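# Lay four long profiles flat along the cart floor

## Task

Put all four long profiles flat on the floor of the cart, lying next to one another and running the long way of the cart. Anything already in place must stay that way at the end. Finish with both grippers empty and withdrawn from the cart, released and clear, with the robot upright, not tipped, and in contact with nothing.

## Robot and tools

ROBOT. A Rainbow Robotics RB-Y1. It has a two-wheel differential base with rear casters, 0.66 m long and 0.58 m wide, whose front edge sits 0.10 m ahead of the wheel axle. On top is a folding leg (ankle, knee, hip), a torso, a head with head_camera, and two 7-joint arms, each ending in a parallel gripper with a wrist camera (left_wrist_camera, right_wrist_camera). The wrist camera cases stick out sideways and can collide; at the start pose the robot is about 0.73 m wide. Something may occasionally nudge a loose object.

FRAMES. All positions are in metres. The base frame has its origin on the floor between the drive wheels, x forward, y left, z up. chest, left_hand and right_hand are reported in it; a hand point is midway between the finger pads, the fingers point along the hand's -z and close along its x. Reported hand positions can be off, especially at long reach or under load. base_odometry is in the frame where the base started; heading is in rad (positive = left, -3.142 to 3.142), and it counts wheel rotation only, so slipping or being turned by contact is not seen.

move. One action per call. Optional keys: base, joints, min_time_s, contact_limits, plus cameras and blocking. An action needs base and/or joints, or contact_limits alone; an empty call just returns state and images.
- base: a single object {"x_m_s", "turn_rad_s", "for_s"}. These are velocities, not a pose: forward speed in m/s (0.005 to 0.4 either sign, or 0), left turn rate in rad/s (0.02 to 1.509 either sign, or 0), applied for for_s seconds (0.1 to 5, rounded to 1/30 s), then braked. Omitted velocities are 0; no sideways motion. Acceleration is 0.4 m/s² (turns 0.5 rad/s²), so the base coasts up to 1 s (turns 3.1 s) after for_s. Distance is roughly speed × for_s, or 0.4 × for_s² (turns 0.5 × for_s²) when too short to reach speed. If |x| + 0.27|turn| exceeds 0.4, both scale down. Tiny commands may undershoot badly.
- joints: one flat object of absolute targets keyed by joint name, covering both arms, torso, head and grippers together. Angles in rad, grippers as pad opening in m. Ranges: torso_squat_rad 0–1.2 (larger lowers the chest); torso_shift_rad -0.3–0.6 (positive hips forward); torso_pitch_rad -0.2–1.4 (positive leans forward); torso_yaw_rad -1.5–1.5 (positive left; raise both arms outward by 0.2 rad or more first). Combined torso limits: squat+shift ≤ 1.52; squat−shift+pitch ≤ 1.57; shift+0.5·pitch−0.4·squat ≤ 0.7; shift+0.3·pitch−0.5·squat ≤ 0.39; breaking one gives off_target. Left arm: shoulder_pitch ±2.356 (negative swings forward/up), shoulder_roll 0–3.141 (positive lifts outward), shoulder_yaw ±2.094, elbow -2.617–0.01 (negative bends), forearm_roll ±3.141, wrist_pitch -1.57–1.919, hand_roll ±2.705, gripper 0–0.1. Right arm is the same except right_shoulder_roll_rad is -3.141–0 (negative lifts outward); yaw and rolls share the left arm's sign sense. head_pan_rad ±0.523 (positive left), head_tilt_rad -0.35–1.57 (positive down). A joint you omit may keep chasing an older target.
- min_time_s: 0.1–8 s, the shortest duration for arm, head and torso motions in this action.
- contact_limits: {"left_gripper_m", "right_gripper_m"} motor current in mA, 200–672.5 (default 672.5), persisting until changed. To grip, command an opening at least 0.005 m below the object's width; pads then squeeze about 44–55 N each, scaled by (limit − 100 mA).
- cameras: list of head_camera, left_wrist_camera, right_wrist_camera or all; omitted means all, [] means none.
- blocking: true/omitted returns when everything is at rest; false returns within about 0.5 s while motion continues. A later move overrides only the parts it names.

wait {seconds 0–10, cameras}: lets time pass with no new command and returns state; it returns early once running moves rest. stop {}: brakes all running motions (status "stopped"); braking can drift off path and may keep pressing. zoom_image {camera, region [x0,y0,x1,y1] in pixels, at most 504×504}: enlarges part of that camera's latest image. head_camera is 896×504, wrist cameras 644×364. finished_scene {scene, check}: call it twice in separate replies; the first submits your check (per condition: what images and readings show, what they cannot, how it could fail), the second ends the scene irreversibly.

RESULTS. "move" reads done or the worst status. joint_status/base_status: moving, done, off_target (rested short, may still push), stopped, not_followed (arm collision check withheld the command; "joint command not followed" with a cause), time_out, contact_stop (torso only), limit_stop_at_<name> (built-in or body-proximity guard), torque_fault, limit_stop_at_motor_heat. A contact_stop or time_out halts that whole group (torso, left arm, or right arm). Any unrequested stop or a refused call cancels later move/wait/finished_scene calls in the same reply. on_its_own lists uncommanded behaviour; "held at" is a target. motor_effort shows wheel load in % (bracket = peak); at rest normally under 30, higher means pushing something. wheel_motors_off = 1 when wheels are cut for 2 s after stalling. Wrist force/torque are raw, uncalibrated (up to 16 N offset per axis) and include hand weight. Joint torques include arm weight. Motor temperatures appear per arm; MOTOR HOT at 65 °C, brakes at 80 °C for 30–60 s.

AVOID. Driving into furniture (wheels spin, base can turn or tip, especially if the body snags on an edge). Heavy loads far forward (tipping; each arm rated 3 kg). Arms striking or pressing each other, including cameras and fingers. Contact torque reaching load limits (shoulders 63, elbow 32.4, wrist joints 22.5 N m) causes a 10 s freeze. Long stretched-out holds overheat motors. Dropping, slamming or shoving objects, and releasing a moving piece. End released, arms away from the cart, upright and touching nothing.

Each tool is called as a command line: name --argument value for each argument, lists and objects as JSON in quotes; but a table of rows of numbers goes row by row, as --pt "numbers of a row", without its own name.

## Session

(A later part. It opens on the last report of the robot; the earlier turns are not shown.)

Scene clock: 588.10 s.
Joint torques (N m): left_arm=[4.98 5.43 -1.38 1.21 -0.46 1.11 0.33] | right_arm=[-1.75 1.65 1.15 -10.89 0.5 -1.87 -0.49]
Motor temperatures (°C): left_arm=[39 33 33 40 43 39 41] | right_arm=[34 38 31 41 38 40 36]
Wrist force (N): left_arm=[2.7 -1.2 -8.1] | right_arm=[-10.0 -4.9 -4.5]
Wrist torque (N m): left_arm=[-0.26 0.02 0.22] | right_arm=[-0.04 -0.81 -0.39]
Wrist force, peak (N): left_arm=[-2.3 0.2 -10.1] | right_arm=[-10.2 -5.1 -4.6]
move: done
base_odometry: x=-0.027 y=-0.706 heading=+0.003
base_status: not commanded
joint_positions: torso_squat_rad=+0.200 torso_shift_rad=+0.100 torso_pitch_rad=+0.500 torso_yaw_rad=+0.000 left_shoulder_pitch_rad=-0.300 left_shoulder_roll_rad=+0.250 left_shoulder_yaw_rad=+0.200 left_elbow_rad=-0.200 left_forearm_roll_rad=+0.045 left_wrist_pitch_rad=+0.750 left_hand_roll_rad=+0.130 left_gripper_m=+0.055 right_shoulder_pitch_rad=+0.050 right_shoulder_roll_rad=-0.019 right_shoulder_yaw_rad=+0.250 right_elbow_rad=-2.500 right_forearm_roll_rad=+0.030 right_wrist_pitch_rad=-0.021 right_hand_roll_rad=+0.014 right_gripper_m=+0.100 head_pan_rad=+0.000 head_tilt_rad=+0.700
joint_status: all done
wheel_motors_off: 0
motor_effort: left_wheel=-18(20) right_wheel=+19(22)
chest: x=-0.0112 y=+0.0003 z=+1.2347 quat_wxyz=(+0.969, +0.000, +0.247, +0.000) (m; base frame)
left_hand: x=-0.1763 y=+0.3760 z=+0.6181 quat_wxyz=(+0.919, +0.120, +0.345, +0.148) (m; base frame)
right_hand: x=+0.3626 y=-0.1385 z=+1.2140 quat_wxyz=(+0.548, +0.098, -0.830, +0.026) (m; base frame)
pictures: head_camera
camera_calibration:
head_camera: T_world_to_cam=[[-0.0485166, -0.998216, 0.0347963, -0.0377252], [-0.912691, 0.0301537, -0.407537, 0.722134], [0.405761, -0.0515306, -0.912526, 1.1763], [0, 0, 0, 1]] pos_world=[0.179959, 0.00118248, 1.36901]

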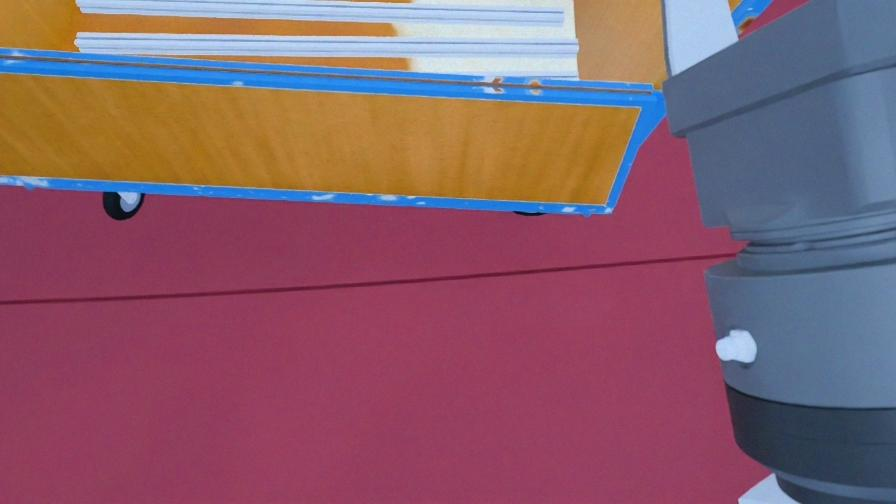

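move --joints '{"head_pan_rad":0.1,"head_tilt_rad":0.35}' --cameras '["head_camera"]'

finished_scene --scene 2 --check "Head picture after release: all four profiles lie flat, parallel, about 75 mm apart, none spanning a wall. Base x about -0.03, left arm lowered beside the body, right arm tucked, grippers empty, torso near upright. Hidden: the stick undersides; end tilt would show as uneven height against walls."

Scene clock: 591.90 s.
Joint torques (N m): left_arm=[4.37 5.16 -0.84 1.5 -0.54 1.03 0.46] | right_arm=[-2.29 1.9 1.28 -10.84 0.41 -1.98 -0.17]
Motor temperatures (°C): left_arm=[39 33 33 40 43 39 41] | right_arm=[34 38 31 41 38 40 36]
Wrist force (N): left_arm=[3.4 -1.5 -7.9] | right_arm=[-10.1 -4.8 -4.6]
Wrist torque (N m): left_arm=[-0.20 0.08 0.20] | right_arm=[-0.04 -0.81 -0.38]
Wrist force, peak (N): left_arm=[3.1 -1.8 -8.5] | right_arm=[-10.4 -4.8 -4.7]
move: done
base_odometry: x=-0.027 y=-0.706 heading=+0.003
base_status: not commanded
joint_positions: torso_squat_rad=+0.200 torso_shift_rad=+0.100 torso_pitch_rad=+0.500 torso_yaw_rad=+0.000 left_shoulder_pitch_rad=-0.300 left_shoulder_roll_rad=+0.250 left_shoulder_yaw_rad=+0.200 left_elbow_rad=-0.200 left_forearm_roll_rad=+0.045 left_wrist_pitch_rad=+0.750 left_hand_roll_rad=+0.130 left_gripper_m=+0.055 right_shoulder_pitch_rad=+0.050 right_shoulder_roll_rad=-0.019 right_shoulder_yaw_rad=+0.250 right_elbow_rad=-2.500 right_forearm_roll_rad=+0.030 right_wrist_pitch_rad=-0.021 right_hand_roll_rad=+0.014 right_gripper_m=+0.100 head_pan_rad=+0.100 head_tilt_rad=+0.350
joint_status: all done
wheel_motors_off: 0
motor_effort: left_wheel=-18(18) right_wheel=+19(22)
chest: x=-0.0112 y=+0.0003 z=+1.2347 quat_wxyz=(+0.969, +0.000, +0.247, +0.000) (m; base frame)
left_hand: x=-0.1763 y=+0.3760 z=+0.6181 quat_wxyz=(+0.919, +0.120, +0.345, +0.148) (m; base frame)
right_hand: x=+0.3626 y=-0.1385 z=+1.2140 quat_wxyz=(+0.548, +0.098, -0.830, +0.026) (m; base frame)
pictures: head_camera
camera_calibration:
head_camera: T_world_to_cam=[[0.0304123, -0.999028, -0.0319102, 0.0474357], [-0.719041, 0.000309118, -0.694967, 1.10433], [0.694302, 0.0440803, -0.718333, 0.874431], [0, 0, 0, 1]] pos_world=[0.185495, 0.00850299, 1.39712]

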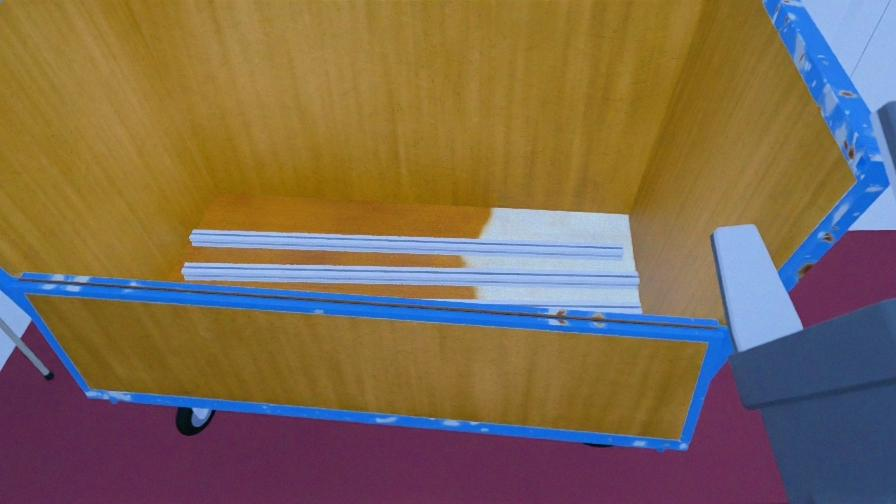

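This call ended nothing. Check each condition that your pictures could not show: look closer or test it, and mend what is not met. Then call finished_scene again.

finished_scene --scene 2 --check "The post-release overhead picture at squat 0.4 showed all four profiles flat and parallel on the floor, both ends of each at floor level. Robot is backed off (about 0.3 m), grippers empty, arms clear of the cart, upright and stationary. Two front profiles are now hidden behind the front wall but nothing has touched them since."

The scene is finished: the task was done.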